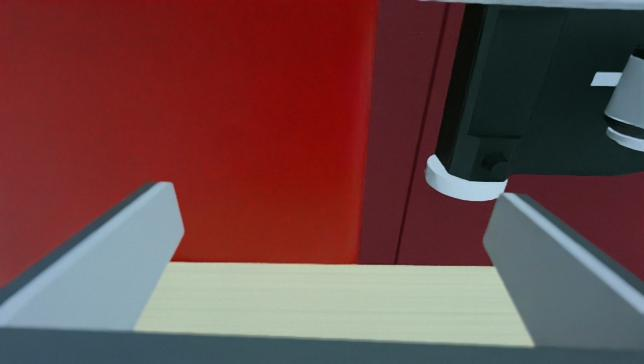

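Scene clock: 38.07 s.
Joint torques (N m): left_arm=[-15.39 8.67 8.32 -0.63 0.05 -0.11 0.11] | right_arm=[-21.15 -5.12 -6.91 -1.4 0.06 -0.03 -0.1]
External joint torques (N m): left_arm=[1.14 -1.76 0.7 -0.24 0.06 -0.07 0.11] | right_arm=[-1 0.08 0.46 -0.13 -0.13 0 -0.1]
Motor temperatures (°C): left_arm=[31 28 31 35 34 32 37] | right_arm=[34 30 31 30 35 36 34]
Wrist force (N): left_arm=[1.0 0.6 -7.9] | right_arm=[-1.1 0.3 -5.3]
Wrist torque (N m): left_arm=[-0.21 0.17 0.09] | right_arm=[-0.01 -0.02 -0.09]
Wrist force, peak (N): left_arm=[1.1 1.8 -7.9] | right_arm=[-0.9 1.2 -5.4]
move: done
base_odometry: x=+0.548 y=+1.101 heading=+0.022
lidar_m: 0.96 0.38 1.34 3.60 2.29 1.67 1.60 1.67 2.27 1.03 0.63 0.72
base_status: not commanded
joint_positions: torso_squat_rad=+0.210 torso_shift_rad=+0.000 torso_pitch_rad=+0.620 torso_yaw_rad=+0.000 left_shoulder_pitch_rad=-1.546 left_shoulder_roll_rad=+1.114 left_shoulder_yaw_rad=-1.582 left_elbow_rad=-1.416 left_forearm_roll_rad=+1.363 left_wrist_pitch_rad=+0.871 left_hand_roll_rad=+0.846 left_gripper_m=+0.099 right_shoulder_pitch_rad=-1.683 right_shoulder_roll_rad=-0.584 right_shoulder_yaw_rad=+1.549 right_elbow_rad=-1.176 right_forearm_roll_rad=-1.290 right_wrist_pitch_rad=+1.042 right_hand_roll_rad=-1.142 right_gripper_m=+0.099 head_pan_rad=+0.000 head_tilt_rad=+0.200
joint_status: all done
wheel_motors_off: 0
motor_effort: left_wheel=-4(5) right_wheel=+3(5)
chest: x=-0.0483 y=+0.0001 z=+1.2170 quat_wxyz=(+0.952, +0.000, +0.305, +0.000) (m; base frame)
left_hand: x=+0.3594 y=+0.2655 z=+0.7943 quat_wxyz=(+1.000, +0.010, -0.002, +0.001) (m; base frame)
right_hand: x=+0.3635 y=-0.0539 z=+0.7912 quat_wxyz=(+1.000, +0.004, -0.002, +0.000) (m; base frame)
pictures: none
No camera images: "cameras" was empty.

Scene clock: 39.20 s.
Joint torques (N m): left_arm=[-15.46 8.57 8.28 -0.49 0.06 -0.11 0.23] | right_arm=[-22.34 -2.71 -8.23 -0.57 -0.11 0.2 -0.16]
External joint torques (N m): left_arm=[1.07 -1.86 0.66 -0.1 0.06 -0.07 0.23] | right_arm=[-1.91 1.69 -1.13 0.71 -0.3 0.21 -0.16]
Motor temperatures (°C): left_arm=[31 28 31 35 34 32 37] | right_arm=[34 30 31 30 35 36 34]
Wrist force (N): left_arm=[0.5 0.7 -7.2] | right_arm=[-0.8 0.8 -5.2]
Wrist torque (N m): left_arm=[-0.24 0.13 0.11] | right_arm=[-0.04 -0.04 -0.08]
Wrist force, peak (N): left_arm=[0.9 1.2 -8.6] | right_arm=[-0.9 1.1 -5.5]
move: done
base_odometry: x=+0.548 y=+1.101 heading=+0.022
lidar_m: 0.96 0.38 1.33 3.60 2.32 1.67 1.60 1.68 2.26 1.01 0.62 0.71
base_status: not commanded
joint_positions: torso_squat_rad=+0.210 torso_shift_rad=+0.000 torso_pitch_rad=+0.620 torso_yaw_rad=+0.000 left_shoulder_pitch_rad=-1.546 left_shoulder_roll_rad=+1.114 left_shoulder_yaw_rad=-1.582 left_elbow_rad=-1.416 left_forearm_roll_rad=+1.363 left_wrist_pitch_rad=+0.871 left_hand_roll_rad=+0.846 left_gripper_m=+0.099 right_shoulder_pitch_rad=-1.701 right_shoulder_roll_rad=-0.489 right_shoulder_yaw_rad=+1.546 right_elbow_rad=-1.098 right_forearm_roll_rad=-1.294 right_wrist_pitch_rad=+1.066 right_hand_roll_rad=-1.157 right_gripper_m=+0.099 head_pan_rad=+0.000 head_tilt_rad=+0.200
joint_status: all done
wheel_motors_off: 0
motor_effort: left_wheel=-4(5) right_wheel=+5(5)
chest: x=-0.0483 y=+0.0001 z=+1.2170 quat_wxyz=(+0.952, +0.000, +0.305, +0.000) (m; base frame)
left_hand: x=+0.3594 y=+0.2655 z=+0.7943 quat_wxyz=(+1.000, +0.010, -0.002, +0.001) (m; base frame)
right_hand: x=+0.3598 y=-0.0253 z=+0.7908 quat_wxyz=(+1.000, +0.000, +0.000, +0.000) (m; base frame)
right_hand_status: reached (checked arc, planned for 0.8 s): 0 mm and 0.0 deg off.
pictures: right_wrist_camera
camera_calibration:
right_wrist_camera: T_world_to_cam=[[-0.999232, -0.0289257, -0.0264495, 0.378414], [-0.0383418, 0.861418, 0.506447, -0.337797], [0.0081347, 0.507072, -0.861865, 0.76374], [0, 0, 0, 1]] pos_world=[0.358959, -0.0853415, 0.839326]

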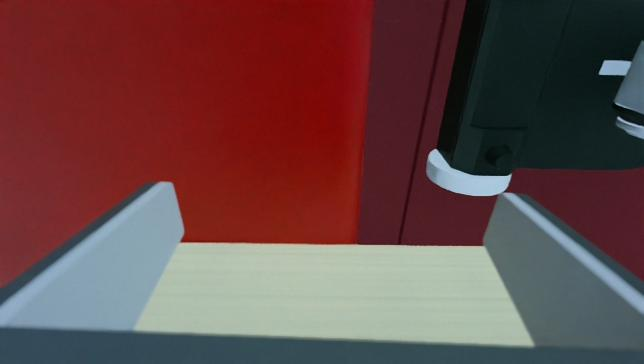

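Scene clock: 40.33 s.
Joint torques (N m): left_arm=[-17.73 2.29 12.11 -1.93 0.57 -2.59 0.52] | right_arm=[-22.75 -2.89 -8.46 -0.93 -0.22 0.19 -0.28]
External joint torques (N m): left_arm=[-0.76 -7.54 4.4 -1.29 0.55 -2.54 0.52] | right_arm=[-2.32 1.51 -1.37 0.35 -0.41 0.2 -0.28]
Motor temperatures (°C): left_arm=[31 28 31 35 34 32 37] | right_arm=[35 30 31 30 35 36 34]
Wrist force (N): left_arm=[-4.6 11.2 -2.2] | right_arm=[-0.9 0.6 -4.8]
Wrist torque (N m): left_arm=[-0.28 0.29 -0.32] | right_arm=[-0.02 0.00 -0.11]
Wrist force, peak (N): left_arm=[-4.0 15.0 -1.0] | right_arm=[-0.9 1.1 -5.6]
move: done
base_odometry: x=+0.548 y=+1.101 heading=+0.022
lidar_m: 0.96 0.37 1.33 3.62 2.31 1.67 1.60 1.69 2.27 1.02 0.62 0.72
base_status: not commanded
joint_positions: torso_squat_rad=+0.210 torso_shift_rad=+0.000 torso_pitch_rad=+0.620 torso_yaw_rad=+0.000 left_shoulder_pitch_rad=-1.556 left_shoulder_roll_rad=+1.063 left_shoulder_yaw_rad=-1.578 left_elbow_rad=-1.405 left_forearm_roll_rad=+1.356 left_wrist_pitch_rad=+0.880 left_hand_roll_rad=+0.882 left_gripper_m=+0.099 right_shoulder_pitch_rad=-1.701 right_shoulder_roll_rad=-0.489 right_shoulder_yaw_rad=+1.546 right_elbow_rad=-1.097 right_forearm_roll_rad=-1.294 right_wrist_pitch_rad=+1.066 right_hand_roll_rad=-1.157 right_gripper_m=+0.099 head_pan_rad=+0.000 head_tilt_rad=+0.200
joint_status: all done
wheel_motors_off: 0
motor_effort: left_wheel=-3(5) right_wheel=+4(4)
chest: x=-0.0483 y=+0.0001 z=+1.2170 quat_wxyz=(+0.952, +0.000, +0.305, +0.000) (m; base frame)
left_hand: x=+0.3598 y=+0.2405 z=+0.7910 quat_wxyz=(+1.000, +0.001, +0.000, +0.001) (m; base frame)
left_hand_status: reached (checked arc, planned for 0.8 s): 2 mm and 0.1 deg off.
right_hand: x=+0.3598 y=-0.0252 z=+0.7909 quat_wxyz=(+1.000, +0.000, +0.000, +0.000) (m; base frame)
pictures: left_wrist_camera
camera_calibration:
left_wrist_camera: T_world_to_cam=[[0.999562, 0.0281451, -0.00909571, -0.359734], [0.029189, -0.888884, 0.457202, -0.129328], [0.00478294, -0.457267, -0.889317, 0.884148], [0, 0, 0, 1]] pos_world=[0.359123, 0.299459, 0.842144]

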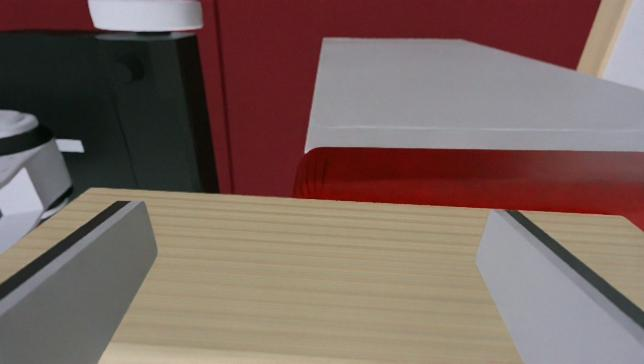

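Call:
move(
  target={"side": "right", "x": 0.36, "y": -0.011, "z": 0.791, "quat_wxyz": [1, 0, 0, 0]},
  min_time_s=0.8,
  cameras=[],
)

Call:
move(
  target={"side": "right", "x": 0.36, "y": -0.004, "z": 0.791, "quat_wxyz": [1, 0, 0, 0]},
  min_time_s=0.8,
  cameras=["right_wrist_camera"],
)

Call:
move(
  target={"side": "left", "x": 0.36, "y": 0.232, "z": 0.791, "quat_wxyz": [1, 0, 0, 0]},
  min_time_s=0.8,
  cameras=["left_wrist_camera"],
)

Scene clock: 43.60 s.
Joint torques (N m): left_arm=[-18.79 0.85 12.94 -4.54 1.15 -3.44 0.25] | right_arm=[-26.21 9.29 -13 -5.63 -1.59 -5.03 0.36]
External joint torques (N m): left_arm=[-1.83 -8.99 5.24 -3.91 1.14 -3.38 0.25] | right_arm=[-5.66 13.39 -6.08 -4.39 -1.78 -5.03 0.36]
Motor temperatures (°C): left_arm=[31 28 31 35 34 32 37] | right_arm=[35 30 31 30 35 36 34]
Wrist force (N): left_arm=[-0.4 17.1 -6.7] | right_arm=[-5.2 -23.4 2.0]
Wrist torque (N m): left_arm=[-0.31 0.61 0.08] | right_arm=[0.16 -0.23 -0.10]
Wrist force, peak (N): left_arm=[-0.5 18.5 -7.0] | right_arm=[-5.5 -24.8 2.3]
move: done
base_odometry: x=+0.548 y=+1.101 heading=+0.022
lidar_m: 0.95 0.39 1.32 3.62 2.30 1.67 1.59 1.66 2.27 1.02 0.62 0.72
base_status: not commanded
joint_positions: torso_squat_rad=+0.210 torso_shift_rad=+0.000 torso_pitch_rad=+0.620 torso_yaw_rad=+0.000 left_shoulder_pitch_rad=-1.555 left_shoulder_roll_rad=+1.063 left_shoulder_yaw_rad=-1.578 left_elbow_rad=-1.405 left_forearm_roll_rad=+1.356 left_wrist_pitch_rad=+0.880 left_hand_roll_rad=+0.882 left_gripper_m=+0.099 right_shoulder_pitch_rad=-1.708 right_shoulder_roll_rad=-0.447 right_shoulder_yaw_rad=+1.543 right_elbow_rad=-1.052 right_forearm_roll_rad=-1.297 right_wrist_pitch_rad=+1.074 right_hand_roll_rad=-1.156 right_gripper_m=+0.099 head_pan_rad=+0.000 head_tilt_rad=+0.200
joint_status: all done
wheel_motors_off: 0
motor_effort: left_wheel=-2(3) right_wheel=+3(5)
chest: x=-0.0483 y=+0.0001 z=+1.2170 quat_wxyz=(+0.952, +0.000, +0.305, +0.000) (m; base frame)
left_hand: x=+0.3599 y=+0.2409 z=+0.7909 quat_wxyz=(+1.000, +0.002, +0.000, +0.001) (m; base frame)
right_hand: x=+0.3601 y=-0.0144 z=+0.7907 quat_wxyz=(+1.000, -0.002, -0.001, -0.002) (m; base frame)
right_hand_status: reached (checked arc, planned for 0.8 s): 3 mm and 0.3 deg off.
pictures: none
No camera images: "cameras" was empty.

Scene clock: 44.73 s.
Joint torques (N m): left_arm=[-19.54 -6.68 16.1 -9.82 4.45 -5.6 0.55] | right_arm=[-28.88 19.44 -18.4 -8.99 -3.62 -9.74 -1.39]
External joint torques (N m): left_arm=[-2.58 -16.56 8.41 -9.22 4.44 -5.55 0.55] | right_arm=[-8.23 23.37 -11.65 -7.8 -3.82 -9.74 -1.39]
Motor temperatures (°C): left_arm=[31 28 31 35 34 32 37] | right_arm=[35 30 32 30 35 36 34]
Wrist force (N): left_arm=[2.8 32.6 -6.9] | right_arm=[-6.4 -44.9 7.5]
Wrist torque (N m): left_arm=[-0.34 0.10 -0.88] | right_arm=[0.39 0.03 1.59]
Wrist force, peak (N): left_arm=[3.3 33.3 -6.0] | right_arm=[-7.2 -45.7 7.5]
move: done
base_odometry: x=+0.548 y=+1.101 heading=+0.022
lidar_m: 0.94 0.39 1.33 3.62 2.31 1.67 1.59 1.69 2.27 1.01 0.62 0.73
base_status: not commanded
joint_positions: torso_squat_rad=+0.210 torso_shift_rad=+0.000 torso_pitch_rad=+0.620 torso_yaw_rad=+0.000 left_shoulder_pitch_rad=-1.555 left_shoulder_roll_rad=+1.065 left_shoulder_yaw_rad=-1.579 left_elbow_rad=-1.403 left_forearm_roll_rad=+1.355 left_wrist_pitch_rad=+0.880 left_hand_roll_rad=+0.882 left_gripper_m=+0.099 right_shoulder_pitch_rad=-1.712 right_shoulder_roll_rad=-0.421 right_shoulder_yaw_rad=+1.541 right_elbow_rad=-1.017 right_forearm_roll_rad=-1.302 right_wrist_pitch_rad=+1.079 right_hand_roll_rad=-1.148 right_gripper_m=+0.099 head_pan_rad=+0.000 head_tilt_rad=+0.200
joint_status: all done
wheel_motors_off: 0
motor_effort: left_wheel=-3(4) right_wheel=+5(6)
chest: x=-0.0484 y=+0.0000 z=+1.2170 quat_wxyz=(+0.952, +0.000, +0.305, +0.000) (m; base frame)
left_hand: x=+0.3602 y=+0.2427 z=+0.7910 quat_wxyz=(+1.000, +0.003, +0.000, +0.002) (m; base frame)
right_hand: x=+0.3610 y=-0.0095 z=+0.7901 quat_wxyz=(+1.000, -0.004, -0.001, -0.003) (m; base frame)
right_hand_status: reached (checked arc, planned for 0.8 s): 6 mm and 0.6 deg off.
pictures: right_wrist_camera
camera_calibration:
right_wrist_camera: T_world_to_cam=[[-0.999333, -0.0240572, -0.0274811, 0.381015], [-0.0345749, 0.865603, 0.499537, -0.346907], [0.0117703, 0.500154, -0.865857, 0.756785], [0, 0, 0, 1]] pos_world=[0.359859, -0.0690589, 0.839031]

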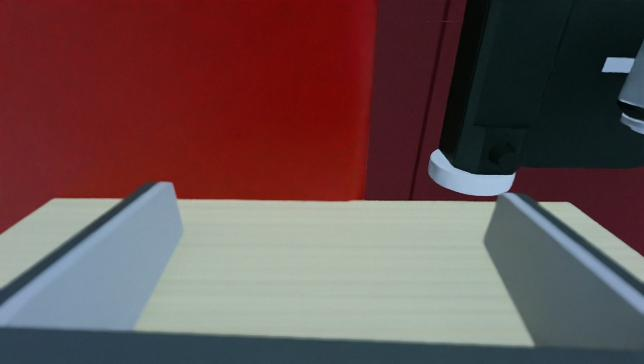

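Scene clock: 45.87 s.
Joint torques (N m): left_arm=[-24.67 -20.41 22.83 -16.29 7.8 -10.57 2.57] | right_arm=[-28.92 20.07 -18.57 -11.04 -4.48 -11.65 -2.54]
External joint torques (N m): left_arm=[-7.63 -30.16 15.14 -15.66 7.79 -10.52 2.57] | right_arm=[-8.27 24.01 -11.82 -9.86 -4.68 -11.65 -2.54]
Motor temperatures (°C): left_arm=[31 28 31 35 34 33 37] | right_arm=[35 30 32 30 35 37 34]
Wrist force (N): left_arm=[-0.2 56.6 -0.8] | right_arm=[-6.4 -53.6 3.4]
Wrist torque (N m): left_arm=[-0.34 -0.07 -2.22] | right_arm=[0.37 0.18 2.72]
Wrist force, peak (N): left_arm=[-0.4 57.5 -1.6] | right_arm=[-5.9 -54.1 3.6]
move: done
base_odometry: x=+0.548 y=+1.101 heading=+0.022
lidar_m: 0.95 0.39 1.34 3.62 2.29 1.67 1.60 1.67 2.29 1.03 0.62 0.72
base_status: not commanded
joint_positions: torso_squat_rad=+0.210 torso_shift_rad=+0.000 torso_pitch_rad=+0.619 torso_yaw_rad=+0.000 left_shoulder_pitch_rad=-1.559 left_shoulder_roll_rad=+1.055 left_shoulder_yaw_rad=-1.581 left_elbow_rad=-1.403 left_forearm_roll_rad=+1.348 left_wrist_pitch_rad=+0.889 left_hand_roll_rad=+0.899 left_gripper_m=+0.099 right_shoulder_pitch_rad=-1.712 right_shoulder_roll_rad=-0.421 right_shoulder_yaw_rad=+1.541 right_elbow_rad=-1.016 right_forearm_roll_rad=-1.302 right_wrist_pitch_rad=+1.080 right_hand_roll_rad=-1.147 right_gripper_m=+0.099 head_pan_rad=+0.000 head_tilt_rad=+0.200
joint_status: all done
wheel_motors_off: 0
motor_effort: left_wheel=-4(4) right_wheel=+4(7)
chest: x=-0.0485 y=+0.0000 z=+1.2170 quat_wxyz=(+0.952, +0.000, +0.305, +0.000) (m; base frame)
left_hand: x=+0.3598 y=+0.2394 z=+0.7906 quat_wxyz=(+1.000, +0.006, +0.000, +0.003) (m; base frame)
left_hand_status: reached (checked arc, planned for 0.8 s): 7 mm and 0.8 deg off.
right_hand: x=+0.3612 y=-0.0097 z=+0.7901 quat_wxyz=(+1.000, -0.004, -0.001, -0.003) (m; base frame)
pictures: left_wrist_camera
camera_calibration:
left_wrist_camera: T_world_to_cam=[[0.999406, 0.0331913, -0.0092377, -0.360824], [0.0338081, -0.893169, 0.44845, -0.123749], [0.0066338, -0.448496, -0.89376, 0.884097], [0, 0, 0, 1]] pos_world=[0.358929, 0.297961, 0.842333]

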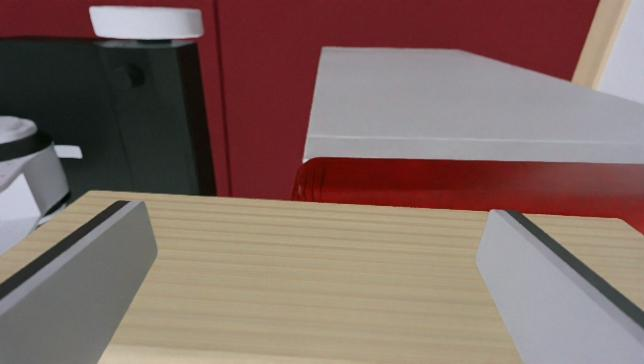

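Call:
move(
  target={"side": "right", "x": 0.362, "y": -0.002, "z": 0.791, "quat_wxyz": [1, 0.005, 0, 0.006]},
  min_time_s=0.5,
  cameras=[],
)

Call:
move(
  target={"side": "left", "x": 0.362, "y": 0.231, "z": 0.791, "quat_wxyz": [1, -0.005, 0, -0.006]},
  min_time_s=0.5,
  cameras=["left_wrist_camera", "right_wrist_camera"],
)

Scene clock: 50.97 s.
Joint torques (N m): left_arm=[-24.77 -20.28 23.1 -18.08 5.66 -10.79 -0.44] | right_arm=[-31.71 24.59 -21.8 -11.2 -3.13 -13.81 -0.84]
External joint torques (N m): left_arm=[-7.73 -30.03 15.41 -17.45 5.65 -10.74 -0.44] | right_arm=[-11 28.54 -15.12 -10.04 -3.32 -13.8 -0.84]
Motor temperatures (°C): left_arm=[31 28 32 36 34 33 37] | right_arm=[35 30 32 30 35 38 34]
Wrist force (N): left_arm=[3.8 54.8 -2.7] | right_arm=[-18.9 -61.4 11.5]
Wrist torque (N m): left_arm=[-0.48 1.33 0.83] | right_arm=[0.58 -0.60 0.96]
Wrist force, peak (N): left_arm=[-0.3 57.9 -1.1] | right_arm=[-18.9 -61.6 11.7]
move: done
base_odometry: x=+0.548 y=+1.101 heading=+0.022
lidar_m: 0.96 0.39 1.33 3.62 2.30 1.67 1.59 1.68 2.28 1.01 0.63 0.73
base_status: not commanded
joint_positions: torso_squat_rad=+0.210 torso_shift_rad=+0.000 torso_pitch_rad=+0.619 torso_yaw_rad=+0.000 left_shoulder_pitch_rad=-1.559 left_shoulder_roll_rad=+1.055 left_shoulder_yaw_rad=-1.581 left_elbow_rad=-1.402 left_forearm_roll_rad=+1.348 left_wrist_pitch_rad=+0.889 left_hand_roll_rad=+0.900 left_gripper_m=+0.099 right_shoulder_pitch_rad=-1.710 right_shoulder_roll_rad=-0.416 right_shoulder_yaw_rad=+1.536 right_elbow_rad=-0.999 right_forearm_roll_rad=-1.309 right_wrist_pitch_rad=+1.073 right_hand_roll_rad=-1.119 right_gripper_m=+0.099 head_pan_rad=+0.000 head_tilt_rad=+0.200
joint_status: all done
wheel_motors_off: 0
motor_effort: left_wheel=-3(4) right_wheel=+8(8)
chest: x=-0.0487 y=+0.0000 z=+1.2171 quat_wxyz=(+0.952, +0.000, +0.305, +0.000) (m; base frame)
left_hand: x=+0.3598 y=+0.2395 z=+0.7907 quat_wxyz=(+1.000, +0.006, +0.000, +0.004) (m; base frame)
right_hand: x=+0.3633 y=-0.0088 z=+0.7896 quat_wxyz=(+1.000, -0.001, +0.000, +0.003) (m; base frame)
right_hand_status: reached (checked arc, planned for 0.5 s): 7 mm and 0.8 deg off.
pictures: none
No camera images: "cameras" was empty.

Scene clock: 51.80 s.
Joint torques (N m): left_arm=[-26.21 -23.19 25.21 -18.9 4.72 -11.72 -2.69] | right_arm=[-32.57 24.54 -21.2 -13.53 -1.95 -13.78 0.69]
External joint torques (N m): left_arm=[-9.11 -32.98 17.52 -18.31 4.7 -11.66 -2.69] | right_arm=[-11.85 28.49 -14.52 -12.37 -2.14 -13.77 0.69]
Motor temperatures (°C): left_arm=[31 28 32 36 34 33 37] | right_arm=[35 30 32 30 35 38 34]
Wrist force (N): left_arm=[-4.2 57.8 -1.1] | right_arm=[-13.8 -58.7 7.7]
Wrist torque (N m): left_arm=[-0.56 0.17 2.44] | right_arm=[0.58 0.61 -1.11]
Wrist force, peak (N): left_arm=[-5.2 58.6 -1.6] | right_arm=[-18.5 -61.6 11.2]
move: done
base_odometry: x=+0.548 y=+1.101 heading=+0.022
lidar_m: 0.96 0.39 1.33 3.62 2.30 1.67 1.60 1.68 2.27 1.02 0.62 0.74
base_status: not commanded
joint_positions: torso_squat_rad=+0.210 torso_shift_rad=+0.000 torso_pitch_rad=+0.619 torso_yaw_rad=+0.000 left_shoulder_pitch_rad=-1.558 left_shoulder_roll_rad=+1.053 left_shoulder_yaw_rad=-1.577 left_elbow_rad=-1.390 left_forearm_roll_rad=+1.362 left_wrist_pitch_rad=+0.882 left_hand_roll_rad=+0.872 left_gripper_m=+0.099 right_shoulder_pitch_rad=-1.710 right_shoulder_roll_rad=-0.416 right_shoulder_yaw_rad=+1.536 right_elbow_rad=-0.998 right_forearm_roll_rad=-1.310 right_wrist_pitch_rad=+1.073 right_hand_roll_rad=-1.120 right_gripper_m=+0.099 head_pan_rad=+0.000 head_tilt_rad=+0.200
joint_status: all done
wheel_motors_off: 0
motor_effort: left_wheel=-2(4) right_wheel=+9(9)
chest: x=-0.0487 y=+0.0000 z=+1.2171 quat_wxyz=(+0.952, +0.000, +0.305, +0.000) (m; base frame)
left_hand: x=+0.3616 y=+0.2391 z=+0.7904 quat_wxyz=(+1.000, +0.002, +0.000, -0.001) (m; base frame)
left_hand_status: reached (checked arc, planned for 0.5 s): 8 mm and 0.9 deg off.
right_hand: x=+0.3633 y=-0.0089 z=+0.7896 quat_wxyz=(+1.000, -0.001, +0.000, +0.002) (m; base frame)
pictures: left_wrist_camera, right_wrist_camera
camera_calibration:
left_wrist_camera: T_world_to_cam=[[0.999665, 0.0241257, -0.00942097, -0.360356], [0.0257671, -0.889637, 0.455941, -0.127968], [0.00261863, -0.456031, -0.88996, 0.883963], [0, 0, 0, 1]] pos_world=[0.361218, 0.297963, 0.841643]
right_wrist_camera: T_world_to_cam=[[-0.999087, -0.033131, -0.026971, 0.382761], [-0.042224, 0.861824, 0.505448, -0.349052], [0.00649827, 0.506125, -0.862436, 0.755273], [0, 0, 0, 1]] pos_world=[0.362765, -0.0687598, 0.838126]

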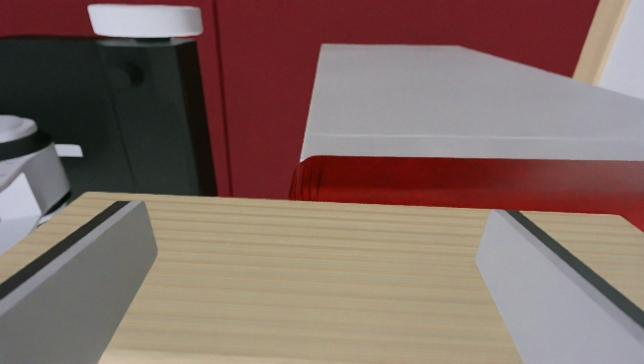

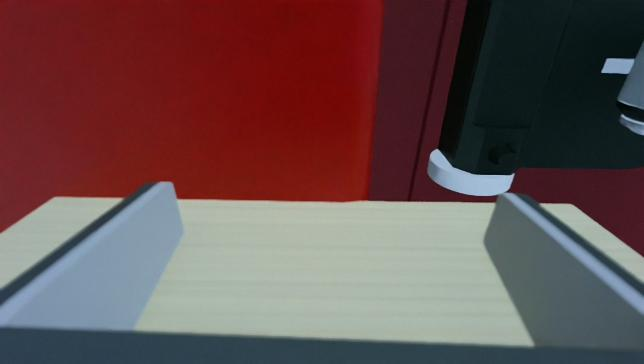

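Call:
move(
  target={"side": "left", "x": 0.362, "y": 0.2285, "z": 0.791, "quat_wxyz": [1, -0.005, 0, -0.002]},
  min_time_s=0.5,
  cameras=[],
)

Call:
move(
  joints={"torso_squat_rad": 0.1},
  min_time_s=0.8,
  cameras=["left_wrist_camera", "right_wrist_camera"],
)

Call:
wait(
  seconds=2,
  cameras=["left_wrist_camera", "right_wrist_camera"],
)

Scene clock: 54.23 s.
Joint torques (N m): left_arm=[-29.19 -27.13 27.34 -19.41 7.64 -13.57 0.78] | right_arm=[-32.79 25.6 -21.21 -14.38 -2.84 -14.17 -0.41]
External joint torques (N m): left_arm=[-12.05 -36.88 19.66 -18.8 7.62 -13.52 0.78] | right_arm=[-12.07 29.55 -14.53 -13.22 -3.03 -14.17 -0.41]
Motor temperatures (°C): left_arm=[31 28 32 36 34 34 37] | right_arm=[35 30 32 30 35 39 34]
Wrist force (N): left_arm=[-9.7 69.7 3.5] | right_arm=[-8.6 -62.6 6.1]
Wrist torque (N m): left_arm=[-0.54 -1.10 -0.78] | right_arm=[0.56 1.54 0.64]
Wrist force, peak (N): left_arm=[-9.5 70.6 3.5] | right_arm=[-9.0 -63.3 7.2]
move: done
base_odometry: x=+0.548 y=+1.101 heading=+0.022
lidar_m: 0.96 0.38 1.33 3.62 2.30 1.67 1.59 1.68 2.28 1.01 0.63 0.72
base_status: not commanded
joint_positions: torso_squat_rad=+0.210 torso_shift_rad=+0.000 torso_pitch_rad=+0.619 torso_yaw_rad=+0.000 left_shoulder_pitch_rad=-1.559 left_shoulder_roll_rad=+1.048 left_shoulder_yaw_rad=-1.577 left_elbow_rad=-1.389 left_forearm_roll_rad=+1.361 left_wrist_pitch_rad=+0.886 left_hand_roll_rad=+0.882 left_gripper_m=+0.099 right_shoulder_pitch_rad=-1.710 right_shoulder_roll_rad=-0.416 right_shoulder_yaw_rad=+1.536 right_elbow_rad=-0.998 right_forearm_roll_rad=-1.309 right_wrist_pitch_rad=+1.073 right_hand_roll_rad=-1.120 right_gripper_m=+0.099 head_pan_rad=+0.000 head_tilt_rad=+0.200
joint_status: all done
wheel_motors_off: 0
motor_effort: left_wheel=-1(3) right_wheel=+8(8)
chest: x=-0.0487 y=+0.0000 z=+1.2171 quat_wxyz=(+0.952, +0.000, +0.305, +0.000) (m; base frame)
left_hand: x=+0.3614 y=+0.2378 z=+0.7902 quat_wxyz=(+1.000, +0.003, +0.001, +0.002) (m; base frame)
left_hand_status: reached (checked arc, planned for 0.5 s): 9 mm and 1.0 deg off.
right_hand: x=+0.3635 y=-0.0090 z=+0.7896 quat_wxyz=(+1.000, -0.001, -0.001, +0.002) (m; base frame)
pictures: none
No camera images: "cameras" was empty.

Scene clock: 55.37 s.
Joint torques (N m): left_arm=[-29.41 -22.99 28.1 -20.5 7.91 -12.07 0.67] | right_arm=[-37.45 26.58 -22.85 -16.87 -5.38 -12.93 -0.88]
External joint torques (N m): left_arm=[-12.3 -32.72 20.43 -19.88 7.88 -12.02 0.67] | right_arm=[-16.77 30.51 -16.19 -15.7 -5.57 -12.93 -0.88]
Motor temperatures (°C): left_arm=[31 28 32 36 34 34 37] | right_arm=[35 30 32 30 36 39 34]
Wrist force (N): left_arm=[3.3 61.9 -18.8] | right_arm=[-2.5 -59.6 -17.9]
Wrist torque (N m): left_arm=[-0.25 0.18 -0.31] | right_arm=[0.11 0.08 1.10]
Wrist force, peak (N): left_arm=[-7.5 70.0 -1.1] | right_arm=[-8.4 -62.7 6.0]
move: done
base_odometry: x=+0.548 y=+1.101 heading=+0.022
lidar_m: 0.96 0.38 1.31 3.63 2.31 1.67 1.59 1.66 2.28 1.02 0.62 0.72
base_status: not commanded
joint_positions: torso_squat_rad=+0.100 torso_shift_rad=+0.000 torso_pitch_rad=+0.621 torso_yaw_rad=+0.000 left_shoulder_pitch_rad=-1.559 left_shoulder_roll_rad=+1.047 left_shoulder_yaw_rad=-1.577 left_elbow_rad=-1.389 left_forearm_roll_rad=+1.360 left_wrist_pitch_rad=+0.885 left_hand_roll_rad=+0.882 left_gripper_m=+0.099 right_shoulder_pitch_rad=-1.709 right_shoulder_roll_rad=-0.416 right_shoulder_yaw_rad=+1.537 right_elbow_rad=-0.997 right_forearm_roll_rad=-1.309 right_wrist_pitch_rad=+1.072 right_hand_roll_rad=-1.119 right_gripper_m=+0.099 head_pan_rad=+0.000 head_tilt_rad=+0.200
joint_status: all done
wheel_motors_off: 0
motor_effort: left_wheel=-3(4) right_wheel=+5(8)
chest: x=-0.0478 y=+0.0001 z=+1.2287 quat_wxyz=(+0.952, +0.000, +0.306, +0.000) (m; base frame)
left_hand: x=+0.3615 y=+0.2372 z=+0.8008 quat_wxyz=(+1.000, +0.002, +0.002, +0.002) (m; base frame)
right_hand: x=+0.3635 y=-0.0096 z=+0.7999 quat_wxyz=(+1.000, -0.001, +0.000, +0.002) (m; base frame)
pictures: left_wrist_camera, right_wrist_camera
camera_calibration:
left_wrist_camera: T_world_to_cam=[[0.999443, 0.0308213, -0.0127961, -0.358943], [0.0332675, -0.889832, 0.455074, -0.136355], [0.00263956, -0.455247, -0.890361, 0.892544], [0, 0, 0, 1]] pos_world=[0.360924, 0.296058, 0.852145]
right_wrist_camera: T_world_to_cam=[[-0.999141, -0.0329096, -0.0251654, 0.381814], [-0.0411126, 0.862529, 0.504335, -0.353103], [0.00510844, 0.504937, -0.863141, 0.765624], [0, 0, 0, 1]] pos_world=[0.363058, -0.0694649, 0.848533]

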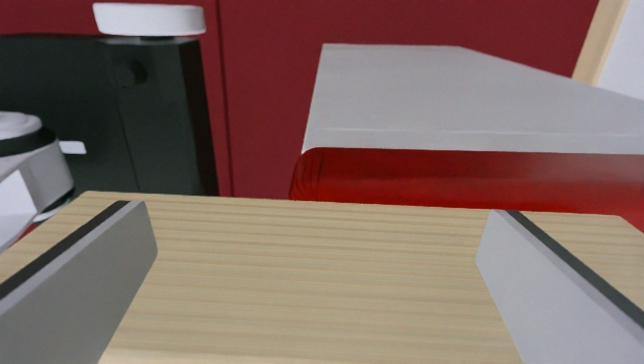

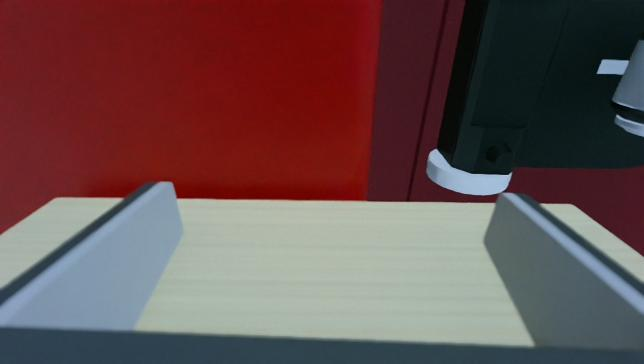

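Scene clock: 57.37 s.
Joint torques (N m): left_arm=[-29.46 -23 27.92 -20.64 8.03 -11.96 0.66] | right_arm=[-37.32 26.14 -22.92 -16.9 -5.43 -12.95 -0.9]
External joint torques (N m): left_arm=[-12.34 -32.74 20.25 -20.01 8.01 -11.9 0.66] | right_arm=[-16.64 30.07 -16.26 -15.72 -5.62 -12.95 -0.9]
Motor temperatures (°C): left_arm=[31 28 32 36 34 34 37] | right_arm=[35 30 32 31 36 39 34]
Wrist force (N): left_arm=[3.2 61.6 -18.5] | right_arm=[-2.1 -59.2 -18.0]
Wrist torque (N m): left_arm=[-0.18 0.20 -0.28] | right_arm=[0.07 0.14 1.10]
Wrist force, peak (N): left_arm=[3.5 62.9 -19.2] | right_arm=[-2.4 -60.3 -18.5]
base_odometry: x=+0.548 y=+1.101 heading=+0.022
lidar_m: 0.95 0.38 1.33 3.61 2.31 1.67 1.60 1.67 2.29 1.01 0.61 0.73
base_status: not commanded
joint_positions: torso_squat_rad=+0.100 torso_shift_rad=+0.000 torso_pitch_rad=+0.621 torso_yaw_rad=+0.000 left_shoulder_pitch_rad=-1.559 left_shoulder_roll_rad=+1.047 left_shoulder_yaw_rad=-1.577 left_elbow_rad=-1.389 left_forearm_roll_rad=+1.360 left_wrist_pitch_rad=+0.885 left_hand_roll_rad=+0.882 left_gripper_m=+0.099 right_shoulder_pitch_rad=-1.709 right_shoulder_roll_rad=-0.416 right_shoulder_yaw_rad=+1.537 right_elbow_rad=-0.997 right_forearm_roll_rad=-1.309 right_wrist_pitch_rad=+1.072 right_hand_roll_rad=-1.119 right_gripper_m=+0.099 head_pan_rad=+0.000 head_tilt_rad=+0.200
joint_status: all done
wheel_motors_off: 0
motor_effort: left_wheel=-3(4) right_wheel=+6(8)
chest: x=-0.0478 y=+0.0001 z=+1.2287 quat_wxyz=(+0.952, +0.000, +0.306, +0.000) (m; base frame)
left_hand: x=+0.3615 y=+0.2372 z=+0.8008 quat_wxyz=(+1.000, +0.002, +0.002, +0.002) (m; base frame)
right_hand: x=+0.3635 y=-0.0096 z=+0.7999 quat_wxyz=(+1.000, -0.001, +0.000, +0.002) (m; base frame)
wait: 2.00 s; at rest by 0.27 s
pictures: left_wrist_camera, right_wrist_camera
camera_calibration:
left_wrist_camera: T_world_to_cam=[[0.999443, 0.0308213, -0.0127961, -0.358943], [0.0332675, -0.889832, 0.455074, -0.136355], [0.00263956, -0.455247, -0.890361, 0.892544], [0, 0, 0, 1]] pos_world=[0.360924, 0.296058, 0.852145]
right_wrist_camera: T_world_to_cam=[[-0.999141, -0.0329096, -0.0251654, 0.381814], [-0.0411126, 0.862529, 0.504335, -0.353103], [0.00510844, 0.504937, -0.863141, 0.765624], [0, 0, 0, 1]] pos_world=[0.363058, -0.0694649, 0.848533]

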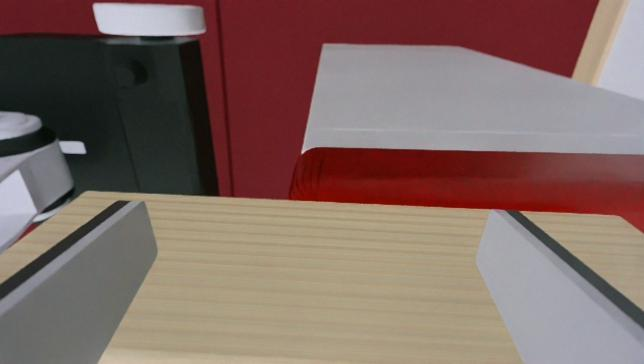

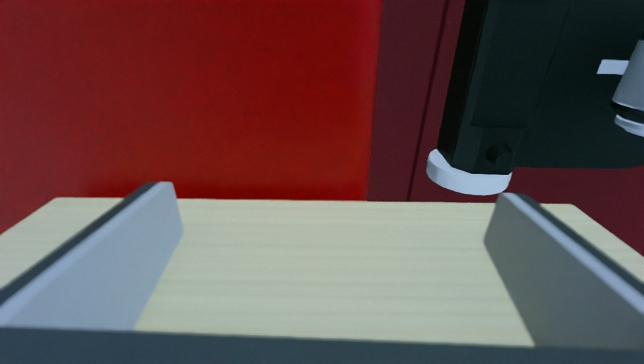

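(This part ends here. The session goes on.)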